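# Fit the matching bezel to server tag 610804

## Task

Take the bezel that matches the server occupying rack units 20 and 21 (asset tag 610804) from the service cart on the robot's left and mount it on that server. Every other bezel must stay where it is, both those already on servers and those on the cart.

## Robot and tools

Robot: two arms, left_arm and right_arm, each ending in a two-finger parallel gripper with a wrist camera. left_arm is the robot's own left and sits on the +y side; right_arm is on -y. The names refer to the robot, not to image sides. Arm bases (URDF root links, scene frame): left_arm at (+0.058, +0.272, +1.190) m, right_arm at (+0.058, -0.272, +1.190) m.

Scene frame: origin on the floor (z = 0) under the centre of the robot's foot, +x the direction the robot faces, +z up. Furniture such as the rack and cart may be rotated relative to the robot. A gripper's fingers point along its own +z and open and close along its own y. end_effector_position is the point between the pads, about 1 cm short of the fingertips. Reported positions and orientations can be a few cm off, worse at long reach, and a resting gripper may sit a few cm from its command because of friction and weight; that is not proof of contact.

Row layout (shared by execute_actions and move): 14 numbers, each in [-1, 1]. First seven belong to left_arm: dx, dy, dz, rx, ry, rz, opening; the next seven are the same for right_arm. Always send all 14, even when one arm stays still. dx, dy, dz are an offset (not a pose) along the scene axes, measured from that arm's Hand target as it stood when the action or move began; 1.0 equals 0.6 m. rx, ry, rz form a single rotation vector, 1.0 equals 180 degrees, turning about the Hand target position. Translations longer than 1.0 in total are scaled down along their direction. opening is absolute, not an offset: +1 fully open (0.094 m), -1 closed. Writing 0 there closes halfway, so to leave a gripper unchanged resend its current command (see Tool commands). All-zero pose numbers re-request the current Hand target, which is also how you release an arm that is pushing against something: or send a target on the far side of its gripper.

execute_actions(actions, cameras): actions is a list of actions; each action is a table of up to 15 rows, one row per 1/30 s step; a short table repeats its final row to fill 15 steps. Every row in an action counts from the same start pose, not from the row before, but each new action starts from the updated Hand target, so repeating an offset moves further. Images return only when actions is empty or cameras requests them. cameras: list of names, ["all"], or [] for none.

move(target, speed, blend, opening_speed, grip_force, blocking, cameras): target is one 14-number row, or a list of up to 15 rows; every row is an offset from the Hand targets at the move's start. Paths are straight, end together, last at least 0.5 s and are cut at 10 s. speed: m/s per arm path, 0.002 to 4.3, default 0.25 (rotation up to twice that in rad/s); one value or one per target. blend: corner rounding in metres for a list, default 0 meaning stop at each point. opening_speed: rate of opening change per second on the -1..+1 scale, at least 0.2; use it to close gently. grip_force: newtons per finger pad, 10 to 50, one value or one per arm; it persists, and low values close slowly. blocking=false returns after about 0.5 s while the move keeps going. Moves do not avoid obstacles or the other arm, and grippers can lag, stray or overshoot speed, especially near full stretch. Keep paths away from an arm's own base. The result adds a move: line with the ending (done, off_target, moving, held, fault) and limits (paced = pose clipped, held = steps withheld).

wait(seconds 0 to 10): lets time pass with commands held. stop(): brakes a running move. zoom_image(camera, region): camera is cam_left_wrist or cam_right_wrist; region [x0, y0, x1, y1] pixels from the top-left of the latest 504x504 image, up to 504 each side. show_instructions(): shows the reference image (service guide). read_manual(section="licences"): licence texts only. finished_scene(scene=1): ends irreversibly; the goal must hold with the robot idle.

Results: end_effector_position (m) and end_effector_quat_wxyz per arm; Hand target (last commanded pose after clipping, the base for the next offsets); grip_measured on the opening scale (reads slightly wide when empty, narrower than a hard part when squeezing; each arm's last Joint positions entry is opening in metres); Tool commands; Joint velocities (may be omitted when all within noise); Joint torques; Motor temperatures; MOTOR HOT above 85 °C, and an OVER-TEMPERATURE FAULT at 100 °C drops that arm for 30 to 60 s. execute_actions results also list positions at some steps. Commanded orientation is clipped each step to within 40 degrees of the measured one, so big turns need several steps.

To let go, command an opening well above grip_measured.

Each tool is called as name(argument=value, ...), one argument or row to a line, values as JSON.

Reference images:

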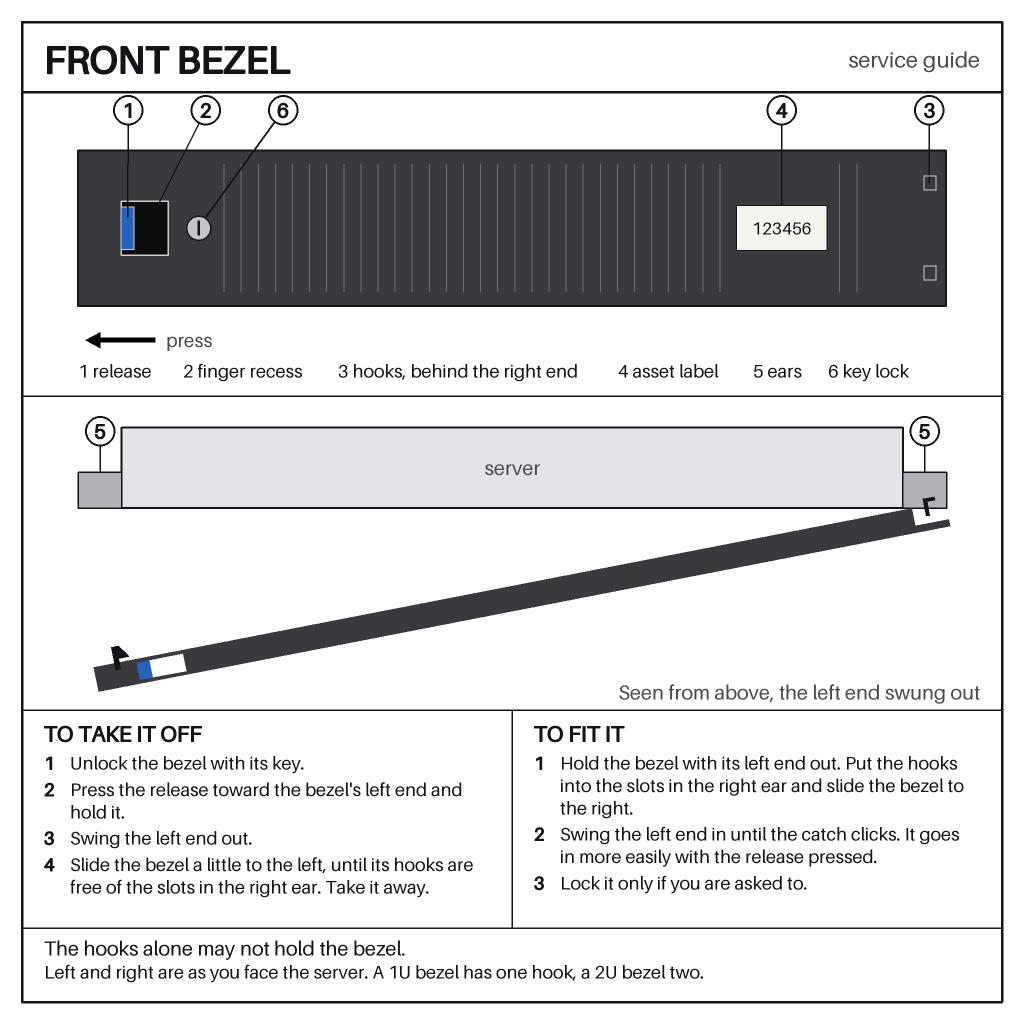

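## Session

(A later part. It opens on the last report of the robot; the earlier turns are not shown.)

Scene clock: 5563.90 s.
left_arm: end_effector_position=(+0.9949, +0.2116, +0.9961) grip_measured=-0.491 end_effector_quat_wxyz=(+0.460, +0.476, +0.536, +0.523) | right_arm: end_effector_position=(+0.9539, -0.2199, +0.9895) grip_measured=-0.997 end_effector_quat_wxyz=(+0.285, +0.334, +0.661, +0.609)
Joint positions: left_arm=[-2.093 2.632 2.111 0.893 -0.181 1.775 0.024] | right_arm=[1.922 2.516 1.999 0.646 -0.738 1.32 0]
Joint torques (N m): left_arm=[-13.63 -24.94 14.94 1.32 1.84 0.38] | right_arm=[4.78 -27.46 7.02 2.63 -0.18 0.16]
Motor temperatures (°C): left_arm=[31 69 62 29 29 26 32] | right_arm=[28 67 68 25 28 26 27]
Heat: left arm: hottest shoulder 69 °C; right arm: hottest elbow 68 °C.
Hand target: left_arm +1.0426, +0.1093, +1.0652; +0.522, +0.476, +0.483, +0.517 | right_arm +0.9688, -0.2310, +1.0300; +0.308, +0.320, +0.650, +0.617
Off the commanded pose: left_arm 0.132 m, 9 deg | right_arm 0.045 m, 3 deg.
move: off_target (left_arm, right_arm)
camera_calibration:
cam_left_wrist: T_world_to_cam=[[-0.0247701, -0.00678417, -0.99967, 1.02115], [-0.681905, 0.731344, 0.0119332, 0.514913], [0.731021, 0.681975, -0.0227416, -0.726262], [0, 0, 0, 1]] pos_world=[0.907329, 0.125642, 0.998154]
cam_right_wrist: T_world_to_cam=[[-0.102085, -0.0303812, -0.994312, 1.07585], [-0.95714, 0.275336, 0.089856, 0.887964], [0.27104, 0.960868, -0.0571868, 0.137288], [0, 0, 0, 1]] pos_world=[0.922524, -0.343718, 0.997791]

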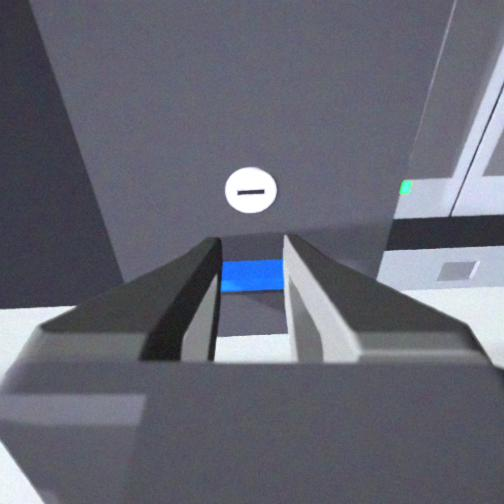

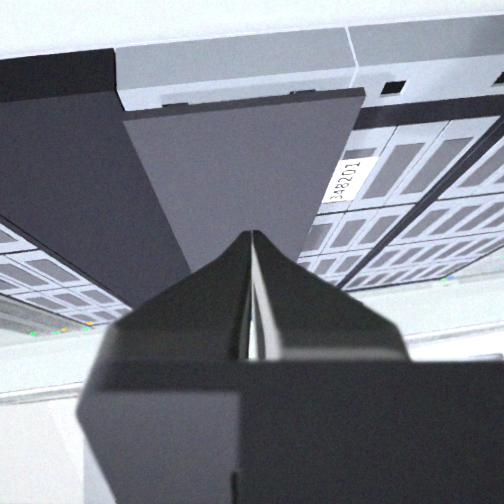

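move(
  target=[0.04,-0.03,0.012,0,0,0,-0.35,0,0,0,0,0,0,-1.0],
  speed=0.04,
)

move(
  target=[0.04,0,0.008,0,0,0,-0.35,0,0,0,0,0,0,-1.0],
  speed=0.04,
  cameras=["cam_left_wrist","cam_right_wrist"],
)

zoom_image(
  camera="cam_right_wrist",
  region=[90, 20, 470, 260],
)

Scene clock: 5571.00 s.
left_arm: end_effector_position=(+0.9978, +0.2123, +0.9948) grip_measured=-0.491 end_effector_quat_wxyz=(+0.454, +0.472, +0.543, +0.526) | right_arm: end_effector_position=(+0.9539, -0.2199, +0.9895) grip_measured=-0.997 end_effector_quat_wxyz=(+0.285, +0.334, +0.661, +0.609)
Joint positions: left_arm=[-2.096 2.641 2.132 0.878 -0.205 1.774 0.024] | right_arm=[1.922 2.516 1.999 0.646 -0.738 1.32 0]
Joint torques (N m): left_arm=[-14.8 -25.29 17.25 0.44 2 0.48] | right_arm=[5.13 -27.52 6.94 2.71 -0.16 0.17]
Motor temperatures (°C): left_arm=[31 70 63 29 30 26 32] | right_arm=[28 66 66 25 28 26 27]
Heat: left arm: hottest shoulder 70 °C; right arm: hottest shoulder 66 °C.
Hand target: left_arm +1.0666, +0.0913, +1.0723; +0.521, +0.476, +0.484, +0.517 | right_arm +0.9688, -0.2310, +1.0300; +0.308, +0.320, +0.650, +0.617
Off the commanded pose: left_arm 0.159 m, 10 deg | right_arm 0.045 m, 3 deg.
move: off_target (left_arm, right_arm)

Scene clock: 5572.90 s.
left_arm: end_effector_position=(+0.9986, +0.2124, +0.9951) grip_measured=-0.491 end_effector_quat_wxyz=(+0.452, +0.471, +0.545, +0.526) | right_arm: end_effector_position=(+0.9539, -0.2199, +0.9895) grip_measured=-0.997 end_effector_quat_wxyz=(+0.285, +0.334, +0.661, +0.609)
Joint positions: left_arm=[-2.097 2.642 2.136 0.874 -0.211 1.774 0.024] | right_arm=[1.922 2.516 1.999 0.646 -0.738 1.32 0]
Joint torques (N m): left_arm=[-14.8 -25.52 19.47 -0.5 2.31 0.47] | right_arm=[4.6 -27.87 7.04 2.58 -0.23 0.13]
Motor temperatures (°C): left_arm=[31 71 63 29 30 26 32] | right_arm=[28 66 65 25 28 26 27]
Heat: left arm: hottest shoulder 71 °C; right arm: hottest shoulder 66 °C.
Hand target: left_arm +1.0907, +0.0915, +1.0773; +0.522, +0.476, +0.484, +0.517 | right_arm +0.9688, -0.2310, +1.0300; +0.308, +0.320, +0.650, +0.617
Off the commanded pose: left_arm 0.173 m, 11 deg | right_arm 0.045 m, 3 deg.
move: off_target (left_arm, right_arm)
camera_calibration:
cam_left_wrist: T_world_to_cam=[[-0.0332415, -0.00912776, -0.999406, 1.02893], [-0.699856, 0.714087, 0.0167562, 0.533618], [0.71351, 0.699997, -0.0301254, -0.708495], [0, 0, 0, 1]] pos_world=[0.913177, 0.124286, 0.998035]
cam_right_wrist: T_world_to_cam=[[-0.102085, -0.0303812, -0.994312, 1.07585], [-0.95714, 0.275336, 0.089856, 0.887964], [0.27104, 0.960868, -0.0571868, 0.137288], [0, 0, 0, 1]] pos_world=[0.922524, -0.343718, 0.997791]

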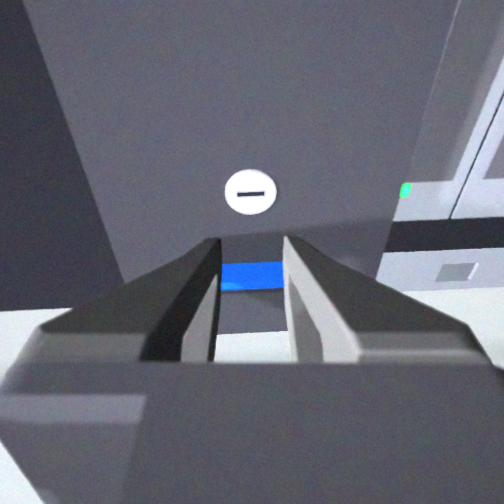

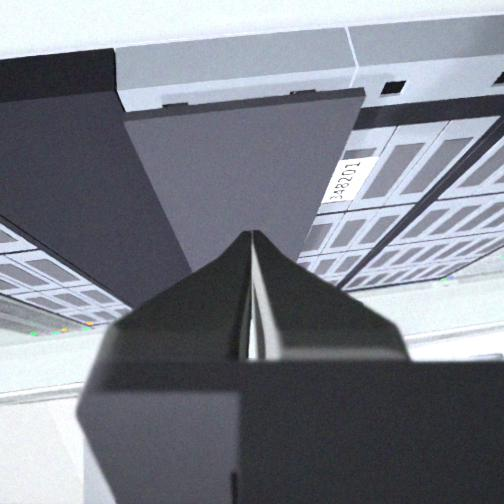

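Scaled by 1.326.

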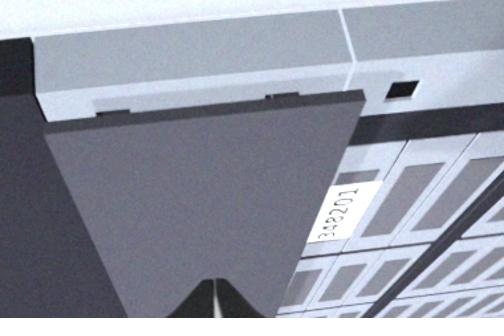

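move(
  target=[-0.12,0,-0.02,0,0,0,-0.35,0,0,0,0,0,0,-1.0],
  speed=0.06,
)

move(
  target=[-0.04,0,-0.01,0,0,0,-0.35,0,0,0,0,0,0,-1.0],
  speed=0.06,
)

move(
  target=[-0.04,0,-0.01,0,0,0,-0.35,0,0,0,0,0,0,-1.0],
  speed=0.06,
)

Scene clock: 5578.27 s.
left_arm: end_effector_position=(+0.9970, +0.2118, +0.9955) grip_measured=-0.491 end_effector_quat_wxyz=(+0.455, +0.470, +0.543, +0.527) | right_arm: end_effector_position=(+0.9539, -0.2199, +0.9895) grip_measured=-0.997 end_effector_quat_wxyz=(+0.285, +0.334, +0.661, +0.609)
Joint positions: left_arm=[-2.097 2.641 2.13 0.885 -0.207 1.774 0.024] | right_arm=[1.922 2.516 1.999 0.646 -0.738 1.32 0]
Joint torques (N m): left_arm=[-14.92 -25.35 11.25 2.78 2.05 0.48] | right_arm=[4.42 -27.81 6.98 2.52 -0.17 0.15]
Motor temperatures (°C): left_arm=[31 71 63 29 31 26 32] | right_arm=[27 65 64 25 27 26 27]
Heat: left arm: hottest shoulder 71 °C; right arm: hottest shoulder 65 °C.
Hand target: left_arm +1.0186, +0.0915, +1.0653; +0.522, +0.476, +0.484, +0.517 | right_arm +0.9688, -0.2310, +1.0300; +0.308, +0.320, +0.650, +0.617
Off the commanded pose: left_arm 0.141 m, 10 deg | right_arm 0.045 m, 3 deg.
move: off_target (left_arm, right_arm)

Scene clock: 5579.20 s.
left_arm: end_effector_position=(+0.9886, +0.2117, +0.9939) grip_measured=-0.490 end_effector_quat_wxyz=(+0.459, +0.464, +0.538, +0.533) | right_arm: end_effector_position=(+0.9539, -0.2199, +0.9895) grip_measured=-0.997 end_effector_quat_wxyz=(+0.285, +0.334, +0.661, +0.609)
Joint positions: left_arm=[-2.097 2.641 2.101 0.934 -0.205 1.777 0.024] | right_arm=[1.922 2.516 1.999 0.646 -0.738 1.32 0]
Joint velocities: left_arm=[0.005 -0.005 0.007 0.002 -0.007 -0.154 -0.001] | right_arm=[within noise]
Joint torques (N m): left_arm=[-14.97 -25.82 7.92 2.88 1.98 0.46] | right_arm=[4.89 -27.52 7.05 2.61 -0.18 0.14]
Motor temperatures (°C): left_arm=[31 71 63 29 31 26 32] | right_arm=[27 65 64 25 27 26 27]
Heat: left arm: hottest shoulder 71 °C; right arm: hottest shoulder 65 °C.
Hand target: left_arm +0.9946, +0.0915, +1.0592; +0.521, +0.476, +0.484, +0.517 | right_arm +0.9688, -0.2310, +1.0300; +0.308, +0.320, +0.650, +0.617
Off the commanded pose: left_arm 0.137 m, 10 deg | right_arm 0.045 m, 3 deg.
move: off_target (left_arm, right_arm)

Scene clock: 5580.30 s.
left_arm: end_effector_position=(+0.9631, +0.2088, +0.9889) grip_measured=-0.489 end_effector_quat_wxyz=(+0.463, +0.462, +0.537, +0.533) | right_arm: end_effector_position=(+0.9539, -0.2199, +0.9895) grip_measured=-0.997 end_effector_quat_wxyz=(+0.285, +0.334, +0.661, +0.609)
Joint positions: left_arm=[-2.1 2.612 1.99 1.024 -0.205 1.775 0.024] | right_arm=[1.922 2.516 1.999 0.646 -0.738 1.32 0]
Joint torques (N m): left_arm=[-14.92 -25.82 7.06 2.65 1.82 0.5] | right_arm=[5.13 -27.22 7.08 2.67 -0.18 0.18]
Motor temperatures (°C): left_arm=[31 72 62 29 31 26 32] | right_arm=[27 65 64 25 27 26 27]
Heat: left arm: hottest shoulder 72 °C; right arm: hottest shoulder 65 °C.
Hand target: left_arm +0.9706, +0.0914, +1.0534; +0.522, +0.476, +0.484, +0.517 | right_arm +0.9688, -0.2310, +1.0300; +0.308, +0.320, +0.650, +0.617
Off the commanded pose: left_arm 0.134 m, 9 deg | right_arm 0.045 m, 3 deg.
move: off_target (left_arm, right_arm)

execute_actions(
  actions=[],
  cameras=["cam_right_wrist"],
)

zoom_image(
  camera="cam_right_wrist",
  region=[110, 60, 370, 150],
)

Scene clock: 5585.90 s.
left_arm: end_effector_position=(+0.9631, +0.2088, +0.9889) grip_measured=-0.489 end_effector_quat_wxyz=(+0.463, +0.462, +0.537, +0.533) | right_arm: end_effector_position=(+0.9539, -0.2199, +0.9895) grip_measured=-0.997 end_effector_quat_wxyz=(+0.285, +0.334, +0.661, +0.609)
Joint positions: left_arm=[-2.1 2.612 1.99 1.024 -0.205 1.775 0.024] | right_arm=[1.922 2.516 1.999 0.646 -0.738 1.32 0]
Joint velocities: within noise
Joint torques (N m): left_arm=[-14.86 -25.58 7.04 2.62 1.81 0.5] | right_arm=[4.66 -27.22 7.05 2.73 -0.15 0.18]
Motor temperatures (°C): left_arm=[32 73 61 29 31 26 32] | right_arm=[27 64 62 25 27 26 27]
Heat: left arm: hottest shoulder 73 °C; right arm: hottest shoulder 64 °C.
Hand target: left_arm +0.9706, +0.0914, +1.0534; +0.522, +0.476, +0.484, +0.517 | right_arm +0.9688, -0.2310, +1.0300; +0.308, +0.320, +0.650, +0.617
Tool commands: left_gripper/opening=-0.35 right_gripper/opening=-1.0
Off the commanded pose: left_arm 0.134 m, 9 deg | right_arm 0.045 m, 3 deg.
camera_calibration:
cam_right_wrist: T_world_to_cam=[[-0.102085, -0.0303812, -0.994312, 1.07585], [-0.95714, 0.275336, 0.089856, 0.887964], [0.27104, 0.960868, -0.0571868, 0.137288], [0, 0, 0, 1]] pos_world=[0.922524, -0.343718, 0.997791]
Images, in order (width x height): cam_right_wrist 504x504.

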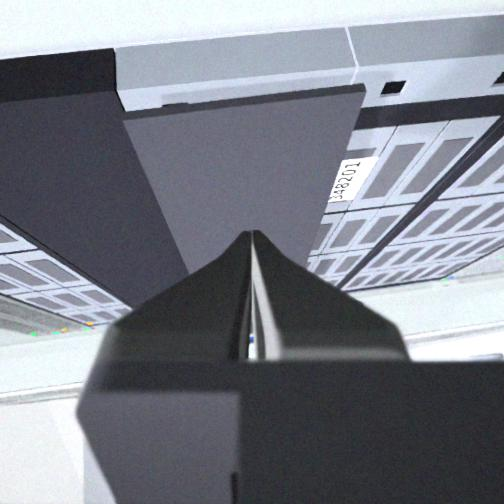

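Scaled by 1.938.

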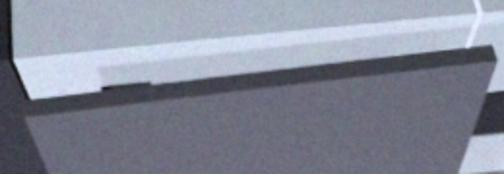

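move(
  target=[
    [0.04,0,0.01,0,0,0,-0.35,0,0.08,-0.015,0,0,0,-1.0],
    [0.04,0,0.01,0,0,0,-0.35,0.09,0.06,-0.015,0,0,0,-1.0],
  ],
  speed=0.08,
)

move(
  target=[0.04,0,0.01,0,0,0,-0.35,0.04,-0.02,0,0,0,0,-1.0],
  speed=0.04,
)

Scene clock: 5600.73 s.
left_arm: end_effector_position=(+0.9647, +0.2091, +0.9922) grip_measured=-0.488 end_effector_quat_wxyz=(+0.460, +0.466, +0.537, +0.532) | right_arm: end_effector_position=(+0.9685, -0.1897, +0.9807) grip_measured=-0.997 end_effector_quat_wxyz=(+0.320, +0.309, +0.679, +0.584)
Joint positions: left_arm=[-2.101 2.601 1.983 1.011 -0.205 1.779 0.024] | right_arm=[1.965 2.56 2.075 0.597 -0.67 1.205 0]
Joint torques (N m): left_arm=[-14.92 -25.17 10.71 1.65 1.82 0.45] | right_arm=[5.77 -23.82 19.03 -0.69 -0.59 1.26]
Motor temperatures (°C): left_arm=[32 75 58 29 32 26 32] | right_arm=[27 64 61 25 27 26 27]
Heat: left arm: hottest shoulder 75 °C; right arm: hottest shoulder 64 °C.
Hand target: left_arm +0.9946, +0.0915, +1.0592; +0.521, +0.476, +0.484, +0.517 | right_arm +1.0228, -0.1953, +1.0210; +0.308, +0.320, +0.650, +0.617
Off the commanded pose: left_arm 0.139 m, 10 deg | right_arm 0.068 m, 5 deg.
move: off_target (left_arm, right_arm)

Scene clock: 5602.43 s.
left_arm: end_effector_position=(+0.9861, +0.2100, +1.0028) grip_measured=-0.488 end_effector_quat_wxyz=(+0.453, +0.473, +0.535, +0.533) | right_arm: end_effector_position=(+0.9691, -0.1923, +0.9698) grip_measured=-0.997 end_effector_quat_wxyz=(+0.337, +0.288, +0.693, +0.569)
Joint positions: left_arm=[-2.101 2.606 2.057 0.933 -0.205 1.794 0.024] | right_arm=[1.96 2.582 2.101 0.579 -0.67 1.129 0]
Joint torques (N m): left_arm=[-14.8 -24.35 12.37 1.92 1.96 0.27] | right_arm=[5.48 -24.29 22 -1.89 -0.61 2.07]
Motor temperatures (°C): left_arm=[32 75 58 29 32 26 32] | right_arm=[27 64 62 25 27 26 27]
Heat: left arm: hottest shoulder 75 °C; right arm: hottest shoulder 64 °C.
Hand target: left_arm +1.0185, +0.0912, +1.0650; +0.521, +0.476, +0.484, +0.517 | right_arm +1.0469, -0.2072, +1.0213; +0.308, +0.320, +0.650, +0.617
Off the commanded pose: left_arm 0.138 m, 10 deg | right_arm 0.094 m, 9 deg.
move: off_target (left_arm, right_arm)

move(
  target=[
    [0,0,0,0,0,0,-0.35,-0.13,0.02,0.015,0,0,0,-1.0],
    [0,0,0,0,0,0,-0.35,-0.13,0.10,0.015,0,0,0,-1.0],
    [0,0,0,0,0,0,-0.35,-0.03,0.10,0.0,0,0,0,-1.0],
  ],
  speed=0.08,
  cameras=["cam_right_wrist"],
)

Scene clock: 5608.60 s.
left_arm: end_effector_position=(+0.9905, +0.2107, +1.0037) grip_measured=-0.488 end_effector_quat_wxyz=(+0.453, +0.472, +0.535, +0.534) | right_arm: end_effector_position=(+0.9956, -0.1375, +1.0025) grip_measured=-0.997 end_effector_quat_wxyz=(+0.277, +0.317, +0.661, +0.621)
Joint positions: left_arm=[-2.1 2.614 2.08 0.92 -0.206 1.794 0.024] | right_arm=[2.023 2.622 2.25 0.503 -0.681 1.308 0]
Joint torques (N m): left_arm=[-14.68 -24.59 12.21 2.14 2 0.28] | right_arm=[6.65 -23.88 15.25 0.92 1.43 0.04]
Motor temperatures (°C): left_arm=[32 73 57 29 32 26 32] | right_arm=[27 65 66 25 27 27 27]
Heat: left arm: hottest shoulder 73 °C; right arm: hottest elbow 66 °C.
Hand target: left_arm +1.0185, +0.0914, +1.0650; +0.521, +0.476, +0.484, +0.517 | right_arm +1.0287, -0.1472, +1.0210; +0.308, +0.320, +0.650, +0.617
Off the commanded pose: left_arm 0.137 m, 10 deg | right_arm 0.039 m, 4 deg.
move: off_target (left_arm, right_arm)
camera_calibration:
cam_right_wrist: T_world_to_cam=[[-0.0839722, -0.0206916, -0.996253, 1.08072], [-0.968554, 0.236679, 0.0767218, 0.923297], [0.234205, 0.971368, -0.0399154, 0.0683197], [0, 0, 0, 1]] pos_world=[0.969012, -0.262527, 1.00856]
Images, in order (width x height): cam_right_wrist 504x504.

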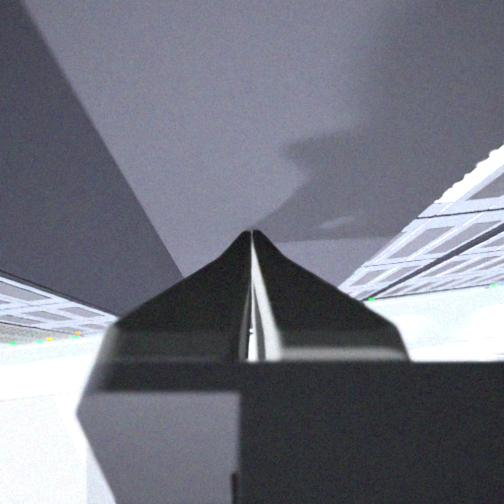

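move(
  target=[0,0,-0.02,0,0,0,-0.35,0.03,-0.08,-0.01,0,0,0,-1.0],
  speed=0.06,
)

move(
  target=[0,-0.02,-0.01,0,0,0,-0.35,0.0,-0.05,-0.01,0,0,0,-1.0],
  speed=0.06,
)

Scene clock: 5613.27 s.
left_arm: end_effector_position=(+0.9913, +0.2106, +1.0026) grip_measured=-0.487 end_effector_quat_wxyz=(+0.455, +0.471, +0.534, +0.535) | right_arm: end_effector_position=(+0.9961, -0.1357, +0.9974) grip_measured=-0.997 end_effector_quat_wxyz=(+0.256, +0.300, +0.666, +0.633)
Joint positions: left_arm=[-2.1 2.622 2.09 0.923 -0.205 1.794 0.024] | right_arm=[2.015 2.658 2.319 0.457 -0.749 1.308 0]
Joint torques (N m): left_arm=[-14.56 -23.24 13.03 2.14 2.07 0.27] | right_arm=[2.08 -25.17 15.94 1.1 1.8 0.2]
Motor temperatures (°C): left_arm=[32 73 57 29 33 26 33] | right_arm=[27 65 66 25 28 27 27]
Heat: left arm: hottest shoulder 73 °C; right arm: hottest elbow 66 °C.
Hand target: left_arm +1.0186, +0.0913, +1.0532; +0.522, +0.476, +0.484, +0.517 | right_arm +1.0469, -0.1952, +1.0153; +0.308, +0.320, +0.650, +0.617
Off the commanded pose: left_arm 0.132 m, 10 deg | right_arm 0.080 m, 7 deg.
move: off_target (left_arm, right_arm)

Scene clock: 5614.20 s.
left_arm: end_effector_position=(+0.9912, +0.2119, +1.0019) grip_measured=-0.486 end_effector_quat_wxyz=(+0.454, +0.466, +0.533, +0.541) | right_arm: end_effector_position=(+0.9960, -0.1397, +0.9952) grip_measured=-0.997 end_effector_quat_wxyz=(+0.252, +0.295, +0.666, +0.638)
Joint positions: left_arm=[-2.1 2.633 2.102 0.935 -0.213 1.798 0.024] | right_arm=[2.007 2.671 2.34 0.453 -0.772 1.311 0]
Joint torques (N m): left_arm=[-15.44 -22.83 13.14 1.85 1.95 0.28] | right_arm=[-0.79 -25.52 14.98 1.29 1.37 0.25]
Motor temperatures (°C): left_arm=[32 73 57 29 33 26 33] | right_arm=[27 65 66 25 28 27 27]
Heat: left arm: hottest shoulder 73 °C; right arm: hottest elbow 66 °C.
Hand target: left_arm +1.0187, +0.0796, +1.0472; +0.521, +0.476, +0.484, +0.517 | right_arm +1.0468, -0.2252, +1.0090; +0.308, +0.320, +0.650, +0.617
Off the commanded pose: left_arm 0.143 m, 10 deg | right_arm 0.101 m, 8 deg.
move: off_target (left_arm, right_arm)

move(
  target=[0,0,-0.015,0,0,0,-0.35,0.0,0,0,0,0,0,-1.0],
  speed=0.06,
)

move(
  target=[0,0,-0.01,0,0,0,-0.35,0.0,0,0,0,0,0,-1.0],
  speed=0.06,
)

Scene clock: 5617.03 s.
left_arm: end_effector_position=(+0.9927, +0.2107, +0.9959) grip_measured=-0.485 end_effector_quat_wxyz=(+0.458, +0.461, +0.533, +0.543) | right_arm: end_effector_position=(+0.9964, -0.1395, +0.9944) grip_measured=-0.997 end_effector_quat_wxyz=(+0.251, +0.295, +0.666, +0.637)
Joint positions: left_arm=[-2.1 2.66 2.137 0.938 -0.214 1.794 0.024] | right_arm=[2.007 2.674 2.346 0.449 -0.772 1.311 0]
Joint torques (N m): left_arm=[-15.33 -23 12.68 1.65 2.12 0.32] | right_arm=[-0.03 -25.35 14.84 1.26 1.38 0.21]
Motor temperatures (°C): left_arm=[32 72 57 29 33 26 33] | right_arm=[27 65 66 25 28 26 27]
Heat: left arm: hottest shoulder 72 °C; right arm: hottest elbow 66 °C.
Hand target: left_arm +1.0186, +0.0795, +1.0380; +0.521, +0.476, +0.484, +0.517 | right_arm +1.0469, -0.2251, +1.0093; +0.308, +0.320, +0.650, +0.617
Off the commanded pose: left_arm 0.140 m, 10 deg | right_arm 0.100 m, 8 deg.
move: off_target (left_arm, right_arm)

Scene clock: 5617.90 s.
left_arm: end_effector_position=(+0.9936, +0.2104, +0.9936) grip_measured=-0.484 end_effector_quat_wxyz=(+0.459, +0.458, +0.533, +0.544) | right_arm: end_effector_position=(+0.9965, -0.1397, +0.9939) grip_measured=-0.997 end_effector_quat_wxyz=(+0.251, +0.295, +0.666, +0.637)
Joint positions: left_arm=[-2.1 2.672 2.154 0.939 -0.215 1.791 0.024] | right_arm=[2.007 2.675 2.348 0.448 -0.773 1.311 0]
Joint torques (N m): left_arm=[-15.27 -22.77 12.55 1.58 2.22 0.35] | right_arm=[-0.26 -25.41 14.89 1.48 1.4 0.23]
Motor temperatures (°C): left_arm=[32 72 58 29 33 26 33] | right_arm=[27 65 66 25 28 26 27]
Heat: left arm: hottest shoulder 72 °C; right arm: hottest elbow 66 °C.
Hand target: left_arm +1.0185, +0.0796, +1.0319; +0.521, +0.476, +0.484, +0.517 | right_arm +1.0468, -0.2253, +1.0091; +0.308, +0.320, +0.650, +0.617
Off the commanded pose: left_arm 0.139 m, 10 deg | right_arm 0.100 m, 8 deg.
move: off_target (left_arm, right_arm)

move(
  target=[0.03,0,0.05,0,0,0,-0.35,0.0,0,0,0,0,0,-1.0],
  speed=0.06,
)

move(
  target=[0.03,0,0.01,0,0,0,-0.35,0.0,0,0,0,0,0,-1.0],
  speed=0.06,
)

Scene clock: 5622.03 s.
left_arm: end_effector_position=(+0.9949, +0.2108, +0.9929) grip_measured=-0.484 end_effector_quat_wxyz=(+0.456, +0.460, +0.537, +0.540) | right_arm: end_effector_position=(+0.9966, -0.1397, +0.9937) grip_measured=-0.997 end_effector_quat_wxyz=(+0.251, +0.295, +0.666, +0.637)
Joint positions: left_arm=[-2.1 2.669 2.154 0.923 -0.218 1.788 0.024] | right_arm=[2.007 2.677 2.35 0.447 -0.773 1.311 0]
Joint torques (N m): left_arm=[-15.62 -26.23 12.27 0.7 2.15 0.41] | right_arm=[0.15 -25.41 14.78 1.37 1.38 0.18]
Motor temperatures (°C): left_arm=[32 72 58 29 34 26 33] | right_arm=[27 66 68 25 29 26 27]
Heat: left arm: hottest shoulder 72 °C; right arm: hottest elbow 68 °C.
Hand target: left_arm +1.0366, +0.0796, +1.0622; +0.521, +0.476, +0.484, +0.517 | right_arm +1.0468, -0.2253, +1.0091; +0.308, +0.320, +0.650, +0.617
Off the commanded pose: left_arm 0.154 m, 10 deg | right_arm 0.100 m, 8 deg.
move: off_target (left_arm, right_arm)

Scene clock: 5623.03 s.
left_arm: end_effector_position=(+0.9955, +0.2110, +0.9922) grip_measured=-0.484 end_effector_quat_wxyz=(+0.453, +0.463, +0.539, +0.538) | right_arm: end_effector_position=(+0.9966, -0.1397, +0.9937) grip_measured=-0.997 end_effector_quat_wxyz=(+0.251, +0.295, +0.666, +0.637)
Joint positions: left_arm=[-2.1 2.664 2.151 0.91 -0.221 1.787 0.024] | right_arm=[2.007 2.677 2.35 0.447 -0.773 1.311 0]
Joint torques (N m): left_arm=[-15.62 -26.29 14.56 0.17 2.21 0.42] | right_arm=[-0.73 -25.17 14.86 1.47 1.42 0.22]
Motor temperatures (°C): left_arm=[32 73 58 29 34 26 33] | right_arm=[27 66 68 25 29 26 27]
Heat: left arm: hottest shoulder 73 °C; right arm: hottest elbow 68 °C.
Hand target: left_arm +1.0546, +0.0796, +1.0682; +0.521, +0.476, +0.484, +0.517 | right_arm +1.0468, -0.2253, +1.0092; +0.308, +0.320, +0.650, +0.617
Off the commanded pose: left_arm 0.163 m, 10 deg | right_arm 0.100 m, 8 deg.
move: off_target (left_arm, right_arm)

move(
  target=[0.03,0,0.03,0,0,0,-0.35,0.0,0,0,0,0,0,-1.0],
  speed=0.06,
)

move(
  target=[0.02,0,0.02,0,0,0,-0.35,0.0,0,0,0,0,0,-1.0],
  speed=0.06,
)

Scene clock: 5625.87 s.
left_arm: end_effector_position=(+0.9960, +0.2113, +0.9932) grip_measured=-0.483 end_effector_quat_wxyz=(+0.449, +0.466, +0.543, +0.535) | right_arm: end_effector_position=(+0.9966, -0.1397, +0.9937) grip_measured=-0.997 end_effector_quat_wxyz=(+0.251, +0.295, +0.666, +0.637)
Joint positions: left_arm=[-2.101 2.655 2.143 0.897 -0.227 1.786 0.024] | right_arm=[2.007 2.677 2.35 0.447 -0.773 1.311 0]
Joint torques (N m): left_arm=[-15.79 -27.75 15.51 -0.43 2.36 0.43] | right_arm=[0.5 -25.17 14.93 1.42 1.37 0.27]
Motor temperatures (°C): left_arm=[32 73 59 29 34 26 33] | right_arm=[27 67 68 25 29 26 27]
Heat: left arm: hottest shoulder 73 °C; right arm: hottest elbow 68 °C.
Hand target: left_arm +1.0726, +0.0796, +1.0862; +0.521, +0.476, +0.484, +0.517 | right_arm +1.0468, -0.2253, +1.0092; +0.308, +0.320, +0.650, +0.617
Off the commanded pose: left_arm 0.178 m, 11 deg | right_arm 0.100 m, 8 deg.
move: off_target (left_arm, right_arm)

Scene clock: 5627.10 s.
left_arm: end_effector_position=(+0.9959, +0.2112, +0.9939) grip_measured=-0.480 end_effector_quat_wxyz=(+0.443, +0.473, +0.548, +0.529) | right_arm: end_effector_position=(+0.9966, -0.1397, +0.9937) grip_measured=-0.997 end_effector_quat_wxyz=(+0.251, +0.295, +0.666, +0.637)
Joint positions: left_arm=[-2.102 2.637 2.124 0.874 -0.232 1.786 0.024] | right_arm=[2.007 2.677 2.35 0.447 -0.773 1.311 0]
Joint torques (N m): left_arm=[-15.85 -27.93 17.09 -0.38 2.44 0.44] | right_arm=[-0.21 -25 14.87 1.35 1.4 0.25]
Motor temperatures (°C): left_arm=[32 73 59 29 34 26 33] | right_arm=[27 67 68 25 29 26 27]
Heat: left arm: hottest shoulder 73 °C; right arm: hottest elbow 68 °C.
Hand target: left_arm +1.0846, +0.0794, +1.0982; +0.521, +0.476, +0.484, +0.517 | right_arm +1.0468, -0.2253, +1.0092; +0.308, +0.320, +0.650, +0.617
Off the commanded pose: left_arm 0.190 m, 12 deg | right_arm 0.100 m, 8 deg.
move: off_target (left_arm, right_arm)

move(
  target=[0,0,0,0,-0.033,-0.044,-0.35,0.0,0,0,0,0,0,-1.0],
  speed=0.1,
  cameras=["cam_left_wrist"],
)

Scene clock: 5634.90 s.
left_arm: end_effector_position=(+0.9969, +0.2104, +0.9953) grip_measured=-0.478 end_effector_quat_wxyz=(+0.492, +0.496, +0.500, +0.511) | right_arm: end_effector_position=(+0.9967, -0.1397, +0.9938) grip_measured=-0.997 end_effector_quat_wxyz=(+0.251, +0.295, +0.666, +0.637)
Joint positions: left_arm=[-2.071 2.645 2.124 0.907 -0.055 1.78 0.025] | right_arm=[2.007 2.677 2.351 0.447 -0.773 1.311 0]
Joint torques (N m): left_arm=[-15.44 -26.05 19.44 0.83 2.84 0.24] | right_arm=[-0.21 -26.05 14.74 1.18 1.42 0.26]
Motor temperatures (°C): left_arm=[32 74 59 29 36 26 33] | right_arm=[27 68 67 25 30 26 27]
Heat: left arm: hottest shoulder 74 °C; right arm: hottest shoulder 68 °C.
Hand target: left_arm +1.0846, +0.0795, +1.0980; +0.580, +0.481, +0.422, +0.504 | right_arm +1.0468, -0.2253, +1.0092; +0.308, +0.320, +0.650, +0.617
Off the commanded pose: left_arm 0.188 m, 14 deg | right_arm 0.100 m, 8 deg.
move: off_target (left_arm, right_arm)
camera_calibration:
cam_left_wrist: T_world_to_cam=[[0.010319, 0.0076126, -0.999918, 0.982648], [-0.604783, 0.79639, -0.000178165, 0.438645], [0.796323, 0.604735, 0.0128219, -0.811205], [0, 0, 0, 1]] pos_world=[0.901126, 0.133751, 0.993047]
Images, in order (width x height): cam_left_wrist 504x504.

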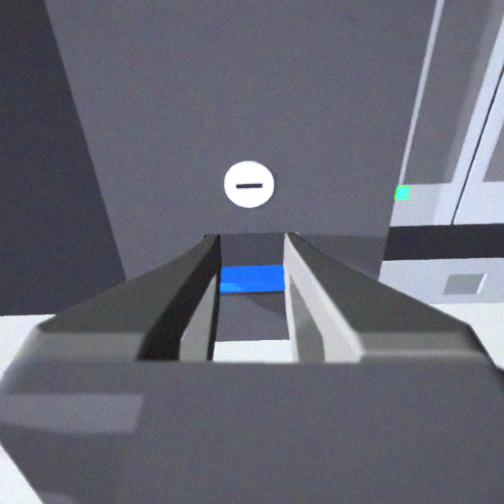

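move(
  target=[0.03,-0.02,0.015,0,-0.01,-0.02,-0.35,0.0,0,0,0,0,0,-1.0],
  speed=0.1,
)

move(
  target=[0.03,-0.02,0.01,0,-0.01,-0.02,-0.35,0.0,0,0,0,0,0,-1.0],
  speed=0.1,
)

Scene clock: 5638.63 s.
left_arm: end_effector_position=(+0.9975, +0.2099, +0.9963) grip_measured=-0.477 end_effector_quat_wxyz=(+0.512, +0.505, +0.480, +0.503) | right_arm: end_effector_position=(+0.9967, -0.1397, +0.9938) grip_measured=-0.997 end_effector_quat_wxyz=(+0.251, +0.295, +0.666, +0.637)
Joint positions: left_arm=[-2.058 2.651 2.132 0.917 0.016 1.776 0.025] | right_arm=[2.007 2.677 2.351 0.447 -0.773 1.311 0]
Joint torques (N m): left_arm=[-16.21 -26.46 20.75 0.16 2.74 0.19] | right_arm=[-0.21 -25.17 14.87 1.46 1.37 0.24]
Motor temperatures (°C): left_arm=[32 75 60 29 37 26 33] | right_arm=[27 69 67 25 30 26 27]
Heat: left arm: hottest shoulder 75 °C; right arm: hottest shoulder 69 °C.
Hand target: left_arm +1.1026, +0.0673, +1.1073; +0.602, +0.486, +0.397, +0.493 | right_arm +1.0468, -0.2253, +1.0092; +0.308, +0.320, +0.650, +0.617
Off the commanded pose: left_arm 0.209 m, 14 deg | right_arm 0.100 m, 8 deg.
move: off_target (left_arm, right_arm)

Scene clock: 5639.87 s.
left_arm: end_effector_position=(+0.9979, +0.2097, +0.9968) grip_measured=-0.477 end_effector_quat_wxyz=(+0.532, +0.513, +0.458, +0.494) | right_arm: end_effector_position=(+0.9967, -0.1397, +0.9938) grip_measured=-0.997 end_effector_quat_wxyz=(+0.251, +0.295, +0.666, +0.637)
Joint positions: left_arm=[-2.045 2.661 2.146 0.925 0.091 1.771 0.025] | right_arm=[2.007 2.677 2.351 0.447 -0.773 1.311 0]
Joint torques (N m): left_arm=[-17.08 -26.7 22.2 -0.42 2.43 0.13] | right_arm=[-0.03 -25.64 14.72 1.24 1.38 0.22]
Motor temperatures (°C): left_arm=[33 75 61 29 37 26 33] | right_arm=[27 69 67 25 30 26 27]
Heat: left arm: hottest shoulder 75 °C; right arm: hottest shoulder 69 °C.
Hand target: left_arm +1.1206, +0.0553, +1.1132; +0.624, +0.491, +0.372, +0.481 | right_arm +1.0468, -0.2253, +1.0092; +0.308, +0.320, +0.650, +0.617
Off the commanded pose: left_arm 0.229 m, 15 deg | right_arm 0.100 m, 8 deg.
move: off_target (left_arm, right_arm)

move(
  target=[-0.18,0,-0.02,0,0,0,-0.35,0.0,0,0,0,0,0,-1.0],
  speed=0.1,
)

move(
  target=[-0.05,0,-0.01,0,0,0,-0.35,0.0,0,0,0,0,0,-1.0],
  speed=0.06,
)

Scene clock: 5643.33 s.
left_arm: end_effector_position=(+0.9954, +0.2104, +0.9964) grip_measured=-0.477 end_effector_quat_wxyz=(+0.533, +0.510, +0.458, +0.495) | right_arm: end_effector_position=(+0.9967, -0.1397, +0.9938) grip_measured=-0.997 end_effector_quat_wxyz=(+0.251, +0.295, +0.666, +0.638)
Joint positions: left_arm=[-2.044 2.66 2.137 0.939 0.09 1.767 0.025] | right_arm=[2.007 2.677 2.351 0.447 -0.773 1.311 0]
Joint torques (N m): left_arm=[-17.32 -26.05 11.93 3.81 2.38 0.18] | right_arm=[0.09 -25.7 14.79 1.5 1.44 0.24]
Motor temperatures (°C): left_arm=[33 74 62 29 37 26 33] | right_arm=[27 69 67 25 30 26 27]
Heat: left arm: hottest shoulder 74 °C; right arm: hottest shoulder 69 °C.
Hand target: left_arm +1.0126, +0.0555, +1.1011; +0.624, +0.491, +0.373, +0.481 | right_arm +1.0468, -0.2253, +1.0092; +0.308, +0.320, +0.650, +0.617
Off the commanded pose: left_arm 0.188 m, 15 deg | right_arm 0.100 m, 8 deg.
move: off_target (left_arm, right_arm)

Scene clock: 5644.43 s.
left_arm: end_effector_position=(+0.9842, +0.2100, +0.9957) grip_measured=-0.473 end_effector_quat_wxyz=(+0.539, +0.501, +0.450, +0.506) | right_arm: end_effector_position=(+0.9955, -0.1394, +0.9938) grip_measured=-0.997 end_effector_quat_wxyz=(+0.248, +0.292, +0.666, +0.640)
Joint positions: left_arm=[-2.045 2.662 2.104 1.008 0.09 1.77 0.025] | right_arm=[2.005 2.677 2.351 0.447 -0.784 1.311 0]
Joint torques (N m): left_arm=[-17.32 -27.11 7.76 3.69 2.41 0.17] | right_arm=[-0.15 -25.88 14.42 1.43 1.74 0.21]
Motor temperatures (°C): left_arm=[33 74 62 29 38 26 33] | right_arm=[27 69 67 25 31 26 27]
Heat: left arm: hottest shoulder 74 °C; right arm: hottest shoulder 69 °C.
Hand target: left_arm +0.9826, +0.0555, +1.0952; +0.624, +0.491, +0.373, +0.481 | right_arm +1.0468, -0.2252, +1.0092; +0.308, +0.320, +0.650, +0.617
Off the commanded pose: left_arm 0.184 m, 14 deg | right_arm 0.101 m, 8 deg.
move: off_target (left_arm, right_arm)

move(
  target=[0.02,0.15,-0.02,0,0.05,0.08,-0.35,0.0,0,0,0,0,0,-1.0],
  speed=0.08,
)

Scene clock: 5661.33 s.
left_arm: end_effector_position=(+0.9749, +0.2128, +1.0025) grip_measured=-0.457 end_effector_quat_wxyz=(+0.478, +0.489, +0.517, +0.515) | right_arm: end_effector_position=(+0.9941, -0.1393, +0.9941) grip_measured=-0.997 end_effector_quat_wxyz=(+0.244, +0.289, +0.667, +0.642)
Joint positions: left_arm=[-2.08 2.576 1.983 0.968 -0.109 1.777 0.025] | right_arm=[2.004 2.677 2.351 0.447 -0.797 1.313 0]
Joint torques (N m): left_arm=[-11.46 -28.04 7.76 2.3 0.85 0.14] | right_arm=[0.03 -25.47 13.85 1.63 2.22 0.23]
Motor temperatures (°C): left_arm=[33 71 60 29 38 26 33] | right_arm=[27 67 67 25 33 26 27]
Heat: left arm: hottest shoulder 71 °C; right arm: hottest shoulder 67 °C.
Hand target: left_arm +0.9946, +0.1456, +1.0832; +0.527, +0.476, +0.479, +0.516 | right_arm +1.0469, -0.2253, +1.0093; +0.308, +0.320, +0.650, +0.617
Off the commanded pose: left_arm 0.107 m, 7 deg | right_arm 0.102 m, 9 deg.
move: off_target (left_arm, right_arm)

move(
  target=[
    [0.03,0.04,-0.06,0,0,0,-0.35,0.0,0,0,0,0,0,-1.0],
    [0.03,0.04,-0.06,0,0,0,-1.0,0.0,0,0,0,0,0,-1.0],
  ],
  speed=0.08,
  cameras=["cam_left_wrist"],
)

Scene clock: 5664.53 s.
left_arm: end_effector_position=(+0.9877, +0.1773, +1.0086) grip_measured=-0.988 end_effector_quat_wxyz=(+0.508, +0.494, +0.498, +0.499) | right_arm: end_effector_position=(+0.9962, -0.1407, +0.9906) grip_measured=-0.997 end_effector_quat_wxyz=(+0.249, +0.298, +0.667, +0.637)
Joint positions: left_arm=[-2.11 2.614 2.065 0.938 -0.063 1.767 0.001] | right_arm=[2.005 2.681 2.353 0.443 -0.773 1.313 0]
Joint torques (N m): left_arm=[-6.65 -24.06 12.78 1.85 0.48 0.09] | right_arm=[0.15 -25.76 14.71 1.52 1.42 0.21]
Motor temperatures (°C): left_arm=[33 72 59 29 37 26 33] | right_arm=[27 67 67 25 34 26 27]
Heat: left arm: hottest shoulder 72 °C; right arm: hottest shoulder 67 °C.
Hand target: left_arm +1.0127, +0.1695, +1.0474; +0.527, +0.476, +0.478, +0.516 | right_arm +1.0467, -0.2252, +1.0089; +0.308, +0.320, +0.650, +0.617
Off the commanded pose: left_arm 0.047 m, 4 deg | right_arm 0.100 m, 8 deg.
move: off_target (left_arm, right_arm); target 2's new opening was sent with left_arm's hand 0.072 m and 6 deg from that target
camera_calibration:
cam_left_wrist: T_world_to_cam=[[0.0184945, -0.0203893, -0.999621, 0.992883], [-0.582766, 0.81218, -0.0273481, 0.46228], [0.81243, 0.583051, 0.00313865, -0.786206], [0, 0, 0, 1]] pos_world=[0.889775, 0.103188, 1.00762]
Images, in order (width x height): cam_left_wrist 504x504.

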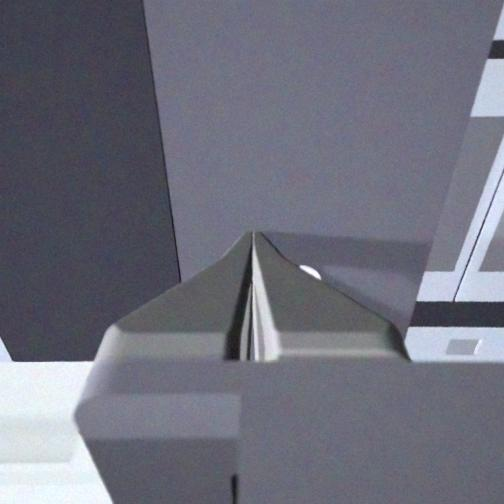

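move(
  target=[
    [-0.14,0.06,-0.01,0,0,0,-1,0.0,0,0,0,0,0,-1.0],
    [-0.16,0.06,-0.01,0.17,0,0,-1,0.0,0,0,0,0,0,-1.0],
  ],
  speed=0.12,
  cameras=["cam_left_wrist"],
)

Scene clock: 5671.30 s.
left_arm: end_effector_position=(+0.9097, +0.1947, +1.0174) grip_measured=-0.988 end_effector_quat_wxyz=(+0.447, +0.576, +0.387, +0.565) | right_arm: end_effector_position=(+0.9962, -0.1407, +0.9906) grip_measured=-0.997 end_effector_quat_wxyz=(+0.249, +0.298, +0.667, +0.637)
Joint positions: left_arm=[-2.077 2.47 1.69 1.176 0.044 2.075 0.001] | right_arm=[2.005 2.681 2.353 0.443 -0.773 1.313 0]
Joint torques (N m): left_arm=[-4.42 -23.41 5.18 2.54 0.31 0.11] | right_arm=[-0.09 -26.17 14.8 1.55 1.39 0.2]
Motor temperatures (°C): left_arm=[33 72 59 29 35 26 32] | right_arm=[27 68 71 25 33 26 27]
Heat: left arm: hottest shoulder 72 °C; right arm: hottest elbow 71 °C.
Hand target: left_arm +0.9166, +0.2053, +1.0413; +0.383, +0.599, +0.325, +0.624 | right_arm +1.0467, -0.2252, +1.0089; +0.308, +0.320, +0.650, +0.617
Off the commanded pose: left_arm 0.027 m, 13 deg | right_arm 0.100 m, 8 deg.
joint sent to its limit (left arm) — joint 6 (wrist roll), upper limit. The joint targets are off in orientation, not in position.
move: off_target (left_arm, right_arm)
camera_calibration:
cam_left_wrist: T_world_to_cam=[[0.0621533, 0.293111, -0.954056, 0.856333], [-0.533151, 0.817841, 0.21653, 0.108642], [0.843734, 0.495198, 0.207104, -0.951937], [0, 0, 0, 1]] pos_world=[0.80788, 0.131544, 0.990615]
Images, in order (width x height): cam_left_wrist 504x504.

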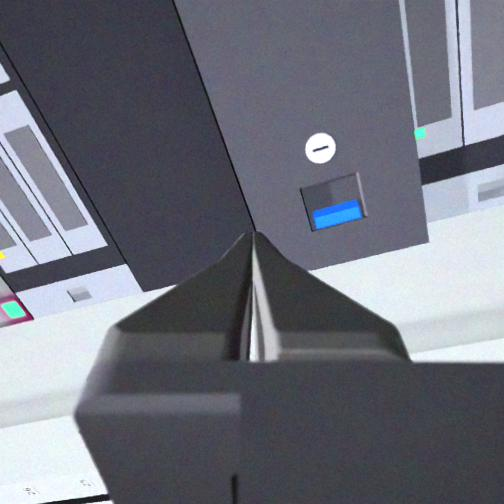

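move(
  target=[-0.04,0.03,-0.03,-0.667,0,0,-1,0.0,0,0,0,0,0,-1.0],
  speed=0.3,
  cameras=["cam_left_wrist"],
)

Scene clock: 5677.73 s.
left_arm: end_effector_position=(+0.8864, +0.2236, +1.0072) grip_measured=-0.988 end_effector_quat_wxyz=(+0.705, -0.027, +0.708, +0.034) | right_arm: end_effector_position=(+0.9962, -0.1407, +0.9906) grip_measured=-0.997 end_effector_quat_wxyz=(+0.249, +0.298, +0.667, +0.637)
Joint positions: left_arm=[-2.077 2.452 1.608 1.231 -0.126 0.207 0.001] | right_arm=[2.005 2.681 2.353 0.443 -0.773 1.313 0]
Joint torques (N m): left_arm=[-5.19 -22.71 4.56 1.69 0.04 -0.07] | right_arm=[-0.38 -25.05 14.87 1.54 1.4 0.23]
Motor temperatures (°C): left_arm=[32 71 58 29 34 26 32] | right_arm=[27 69 74 25 33 26 27]
Heat: left arm: hottest shoulder 71 °C; right arm: hottest elbow 74 °C.
Hand target: left_arm +0.8927, +0.2234, +1.0234; +0.710, -0.033, +0.703, +0.030 | right_arm +1.0467, -0.2252, +1.0089; +0.308, +0.320, +0.650, +0.617
Off the commanded pose: left_arm 0.017 m, 1 deg | right_arm 0.100 m, 8 deg.
move: off_target (left_arm, right_arm)
camera_calibration:
cam_left_wrist: T_world_to_cam=[[0.0892567, -0.996007, -0.00193911, 0.14486], [-0.588183, -0.0511384, -0.807109, 1.34878], [0.803787, 0.0731805, -0.590399, -0.0115328], [0, 0, 0, 1]] pos_world=[0.789672, 0.214101, 1.08209]
Images, in order (width x height): cam_left_wrist 504x504.

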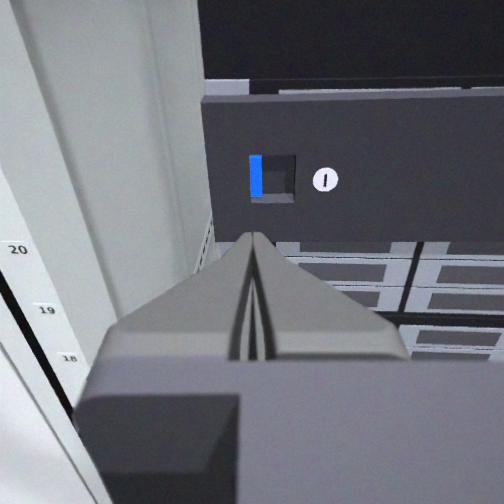

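zoom_image(
  camera="cam_left_wrist",
  region=[180, 60, 360, 270],
)

Scaled by 2.400.

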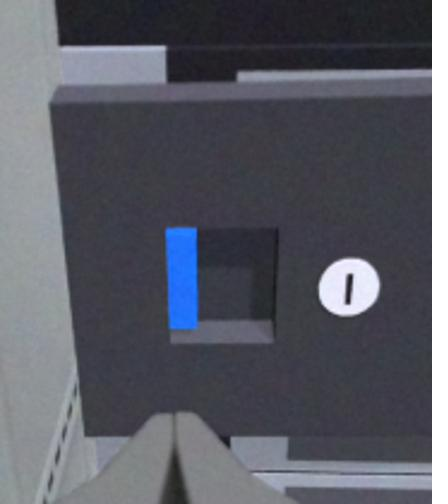

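move(
  target=[0.10,-0.01,-0.03,0,0,0,-1,0.0,0,0,0,0,0,-1.0],
  speed=0.15,
  cameras=["cam_left_wrist"],
)

zoom_image(
  camera="cam_left_wrist",
  region=[150, 60, 370, 270],
)

Scene clock: 5696.90 s.
left_arm: end_effector_position=(+0.9424, +0.2190, +0.9955) grip_measured=-0.988 end_effector_quat_wxyz=(+0.702, -0.027, +0.711, +0.033) | right_arm: end_effector_position=(+0.9962, -0.1407, +0.9906) grip_measured=-0.997 end_effector_quat_wxyz=(+0.249, +0.298, +0.667, +0.637)
Joint positions: left_arm=[-2.077 2.541 1.85 1.07 -0.126 0.206 0.001] | right_arm=[2.005 2.681 2.353 0.443 -0.773 1.313 0]
Joint torques (N m): left_arm=[-5.54 -21.77 8.9 1.7 0.05 -0.03] | right_arm=[-0.21 -25.82 14.72 1.42 1.41 0.24]
Motor temperatures (°C): left_arm=[31 68 54 29 32 26 31] | right_arm=[27 71 79 25 33 26 27]
Heat: left arm: hottest shoulder 68 °C; right arm: hottest elbow 79 °C.
Hand target: left_arm +0.9527, +0.2173, +1.0053; +0.710, -0.033, +0.703, +0.030 | right_arm +1.0467, -0.2252, +1.0089; +0.308, +0.320, +0.650, +0.617
Off the commanded pose: left_arm 0.014 m, 2 deg | right_arm 0.100 m, 8 deg.
move: off_target (left_arm, right_arm)
camera_calibration:
cam_left_wrist: T_world_to_cam=[[0.0875309, -0.996159, -0.00231507, 0.137297], [-0.595079, -0.0504245, -0.802084, 1.37341], [0.798887, 0.0715848, -0.597207, -0.0513051], [0, 0, 0, 1]] pos_world=[0.846257, 0.209696, 1.07127]
Images, in order (width x height): cam_left_wrist 504x504.

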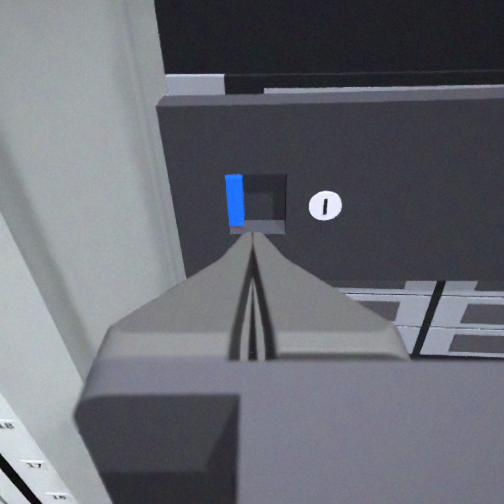

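Scaled by 2.291.

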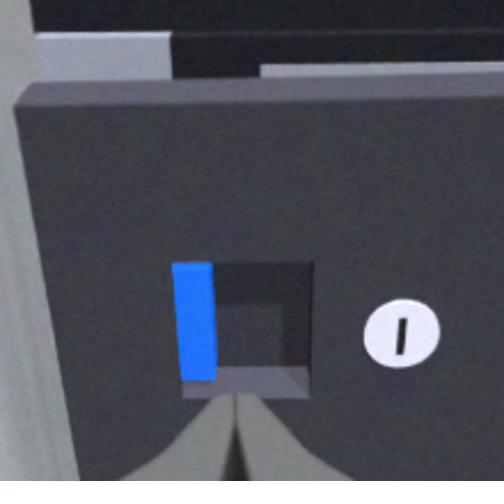

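move(
  target=[0.055,-0.003,-0.014,0,0,0,-1,-0.05,0,0,0,0,0,-1.0],
  speed=0.1,
  cameras=["cam_left_wrist"],
)

zoom_image(
  camera="cam_left_wrist",
  region=[110, 90, 370, 300],
)

Scene clock: 5703.93 s.
left_arm: end_effector_position=(+0.9737, +0.2156, +0.9850) grip_measured=-0.988 end_effector_quat_wxyz=(+0.700, -0.026, +0.713, +0.033) | right_arm: end_effector_position=(+0.9947, -0.1413, +0.9875) grip_measured=-0.997 end_effector_quat_wxyz=(+0.260, +0.301, +0.663, +0.634)
Joint positions: left_arm=[-2.077 2.616 2.02 0.968 -0.126 0.205 0.001] | right_arm=[2.007 2.681 2.335 0.475 -0.752 1.313 0]
Joint torques (N m): left_arm=[-5.48 -22.65 10.43 1.68 0.11 -0.03] | right_arm=[-0.15 -28.4 7.71 2.91 0.65 0.2]
Motor temperatures (°C): left_arm=[31 69 54 29 32 26 31] | right_arm=[27 71 79 25 33 26 27]
Heat: left arm: hottest shoulder 69 °C; right arm: hottest elbow 79 °C.
Hand target: left_arm +0.9856, +0.2155, +0.9969; +0.710, -0.033, +0.703, +0.030 | right_arm +1.0168, -0.2252, +1.0090; +0.308, +0.320, +0.650, +0.617
Off the commanded pose: left_arm 0.017 m, 2 deg | right_arm 0.089 m, 6 deg.
move: off_target (left_arm, right_arm)
camera_calibration:
cam_left_wrist: T_world_to_cam=[[0.086434, -0.996255, -0.00224098, 0.132214], [-0.599577, -0.050222, -0.79874, 1.38452], [0.795636, 0.0703819, -0.601672, -0.0744699], [0, 0, 0, 1]] pos_world=[0.877947, 0.206493, 1.06136]
Images, in order (width x height): cam_left_wrist 504x504.

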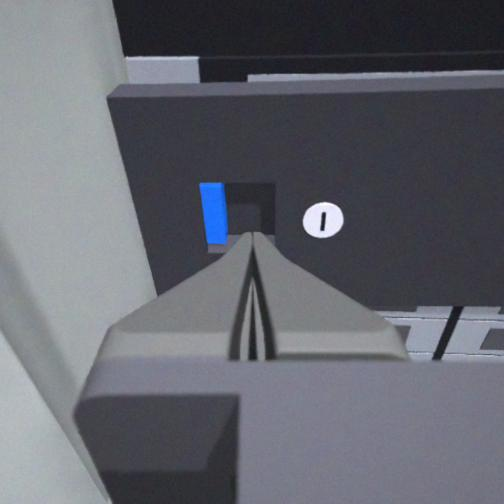

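Scaled by 1.938.

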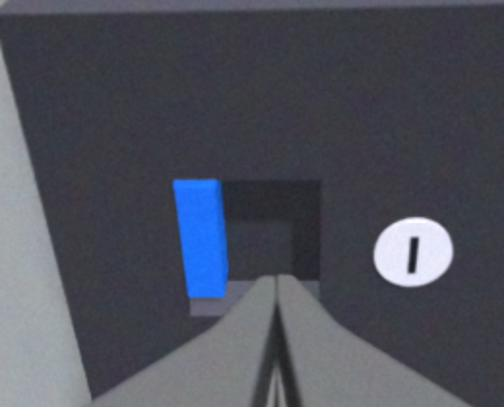

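move(
  target=[0.0,0.003,0.04,0,0,0,-1,0,0,0,0,0,0,-1.0],
  speed=0.1,
  cameras=["cam_left_wrist"],
)

zoom_image(
  camera="cam_left_wrist",
  region=[110, 90, 370, 300],
)

Scene clock: 5708.97 s.
left_arm: end_effector_position=(+0.9793, +0.2194, +1.0039) grip_measured=-0.988 end_effector_quat_wxyz=(+0.705, -0.028, +0.708, +0.034) | right_arm: end_effector_position=(+0.9947, -0.1413, +0.9875) grip_measured=-0.997 end_effector_quat_wxyz=(+0.260, +0.301, +0.663, +0.634)
Joint positions: left_arm=[-2.077 2.585 2.007 0.966 -0.127 0.205 0.001] | right_arm=[2.007 2.681 2.335 0.475 -0.752 1.313 0]
Joint torques (N m): left_arm=[-5.77 -24.7 6.98 1.68 0.03 0] | right_arm=[-0.26 -28.22 7.88 2.92 0.68 0.22]
Motor temperatures (°C): left_arm=[31 69 55 29 32 26 31] | right_arm=[27 72 76 25 32 26 27]
Heat: left arm: hottest shoulder 69 °C; right arm: hottest elbow 76 °C.
Hand target: left_arm +0.9856, +0.2173, +1.0209; +0.710, -0.033, +0.703, +0.030 | right_arm +1.0168, -0.2252, +1.0090; +0.308, +0.320, +0.650, +0.617
Off the commanded pose: left_arm 0.018 m, 1 deg | right_arm 0.089 m, 6 deg.
move: off_target (left_arm, right_arm)
camera_calibration:
cam_left_wrist: T_world_to_cam=[[0.0908711, -0.995863, -0.000386837, 0.129259], [-0.587894, -0.053331, -0.807178, 1.40085], [0.803818, 0.0735765, -0.590308, -0.0879144], [0, 0, 0, 1]] pos_world=[0.882472, 0.209901, 1.07889]
Images, in order (width x height): cam_left_wrist 504x504.

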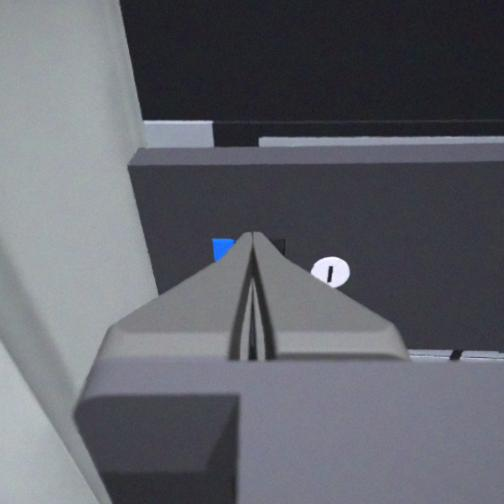

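Scaled by 1.938.

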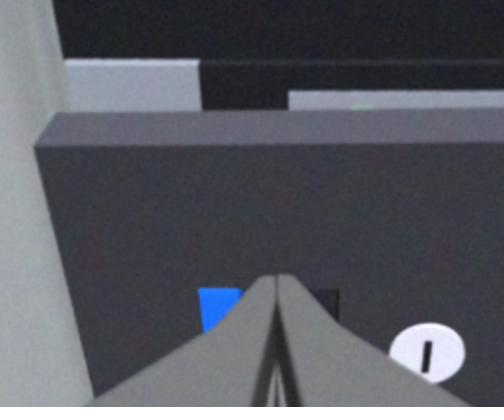

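move(
  target=[-0.01,-0.004,-0.022,0,0,0,-1,0,0,0,0,0,0,-1.0],
  speed=0.1,
)

Scene clock: 5711.33 s.
left_arm: end_effector_position=(+0.9793, +0.2194, +1.0039) grip_measured=-0.988 end_effector_quat_wxyz=(+0.705, -0.028, +0.708, +0.034) | right_arm: end_effector_position=(+0.9947, -0.1413, +0.9875) grip_measured=-0.997 end_effector_quat_wxyz=(+0.260, +0.301, +0.663, +0.634)
Joint positions: left_arm=[-2.077 2.585 2.007 0.966 -0.127 0.205 0.001] | right_arm=[2.007 2.681 2.335 0.475 -0.752 1.313 0]
Joint torques (N m): left_arm=[-5.71 -22.95 7.32 2.36 0.03 0] | right_arm=[0.15 -28.16 7.76 2.82 0.66 0.18]
Motor temperatures (°C): left_arm=[31 69 54 29 31 26 31] | right_arm=[27 72 75 25 32 26 27]
Heat: left arm: hottest shoulder 69 °C; right arm: hottest elbow 75 °C.
Hand target: left_arm +0.9796, +0.2149, +1.0077; +0.710, -0.033, +0.703, +0.030 | right_arm +1.0168, -0.2252, +1.0090; +0.308, +0.320, +0.650, +0.617
Off the commanded pose: left_arm 0.006 m, 1 deg | right_arm 0.089 m, 6 deg.
move: off_target (right_arm)

move(
  target=[0.0,-0.004,-0.012,0,0,0,-1,0,0,0,0,0,0,-1.0],
  speed=0.1,
)

move(
  target=[0.0,-0.004,-0.008,0,0,0,-1,0,0,0,0,0,0,-1.0],
  speed=0.1,
)

Scene clock: 5714.27 s.
left_arm: end_effector_position=(+0.9739, +0.2170, +0.9895) grip_measured=-0.988 end_effector_quat_wxyz=(+0.699, -0.027, +0.714, +0.033) | right_arm: end_effector_position=(+0.9947, -0.1413, +0.9875) grip_measured=-0.997 end_effector_quat_wxyz=(+0.260, +0.301, +0.663, +0.634)
Joint positions: left_arm=[-2.077 2.602 2.007 0.966 -0.128 0.205 0.001] | right_arm=[2.007 2.681 2.335 0.475 -0.752 1.313 0]
Joint torques (N m): left_arm=[-5.83 -22.36 8.76 2.41 0.04 0] | right_arm=[0.26 -28.51 7.86 2.96 0.67 0.2]
Motor temperatures (°C): left_arm=[31 70 54 29 31 26 31] | right_arm=[27 73 74 25 32 26 27]
Heat: left arm: hottest shoulder 70 °C; right arm: hottest elbow 74 °C.
Hand target: left_arm +0.9796, +0.2126, +1.0006; +0.710, -0.033, +0.703, +0.030 | right_arm +1.0168, -0.2252, +1.0090; +0.308, +0.320, +0.650, +0.617
Off the commanded pose: left_arm 0.013 m, 2 deg | right_arm 0.089 m, 6 deg.
move: off_target (left_arm, right_arm)

Scene clock: 5715.13 s.
left_arm: end_effector_position=(+0.9705, +0.2157, +0.9809) grip_measured=-0.988 end_effector_quat_wxyz=(+0.695, -0.026, +0.718, +0.034) | right_arm: end_effector_position=(+0.9947, -0.1413, +0.9875) grip_measured=-0.997 end_effector_quat_wxyz=(+0.260, +0.301, +0.663, +0.634)
Joint positions: left_arm=[-2.077 2.613 2.007 0.966 -0.13 0.205 0.001] | right_arm=[2.007 2.681 2.335 0.475 -0.752 1.313 0]
Joint torques (N m): left_arm=[-6.12 -22.59 9.66 2.4 0.03 0] | right_arm=[0.32 -28.1 7.68 2.97 0.67 0.21]
Motor temperatures (°C): left_arm=[31 70 54 29 31 26 31] | right_arm=[27 73 74 25 32 26 27]
Heat: left arm: hottest shoulder 70 °C; right arm: hottest elbow 74 °C.
Hand target: left_arm +0.9797, +0.2102, +0.9959; +0.710, -0.033, +0.703, +0.030 | right_arm +1.0168, -0.2252, +1.0090; +0.308, +0.320, +0.650, +0.617
Off the commanded pose: left_arm 0.018 m, 3 deg | right_arm 0.089 m, 6 deg.
move: off_target (left_arm, right_arm)


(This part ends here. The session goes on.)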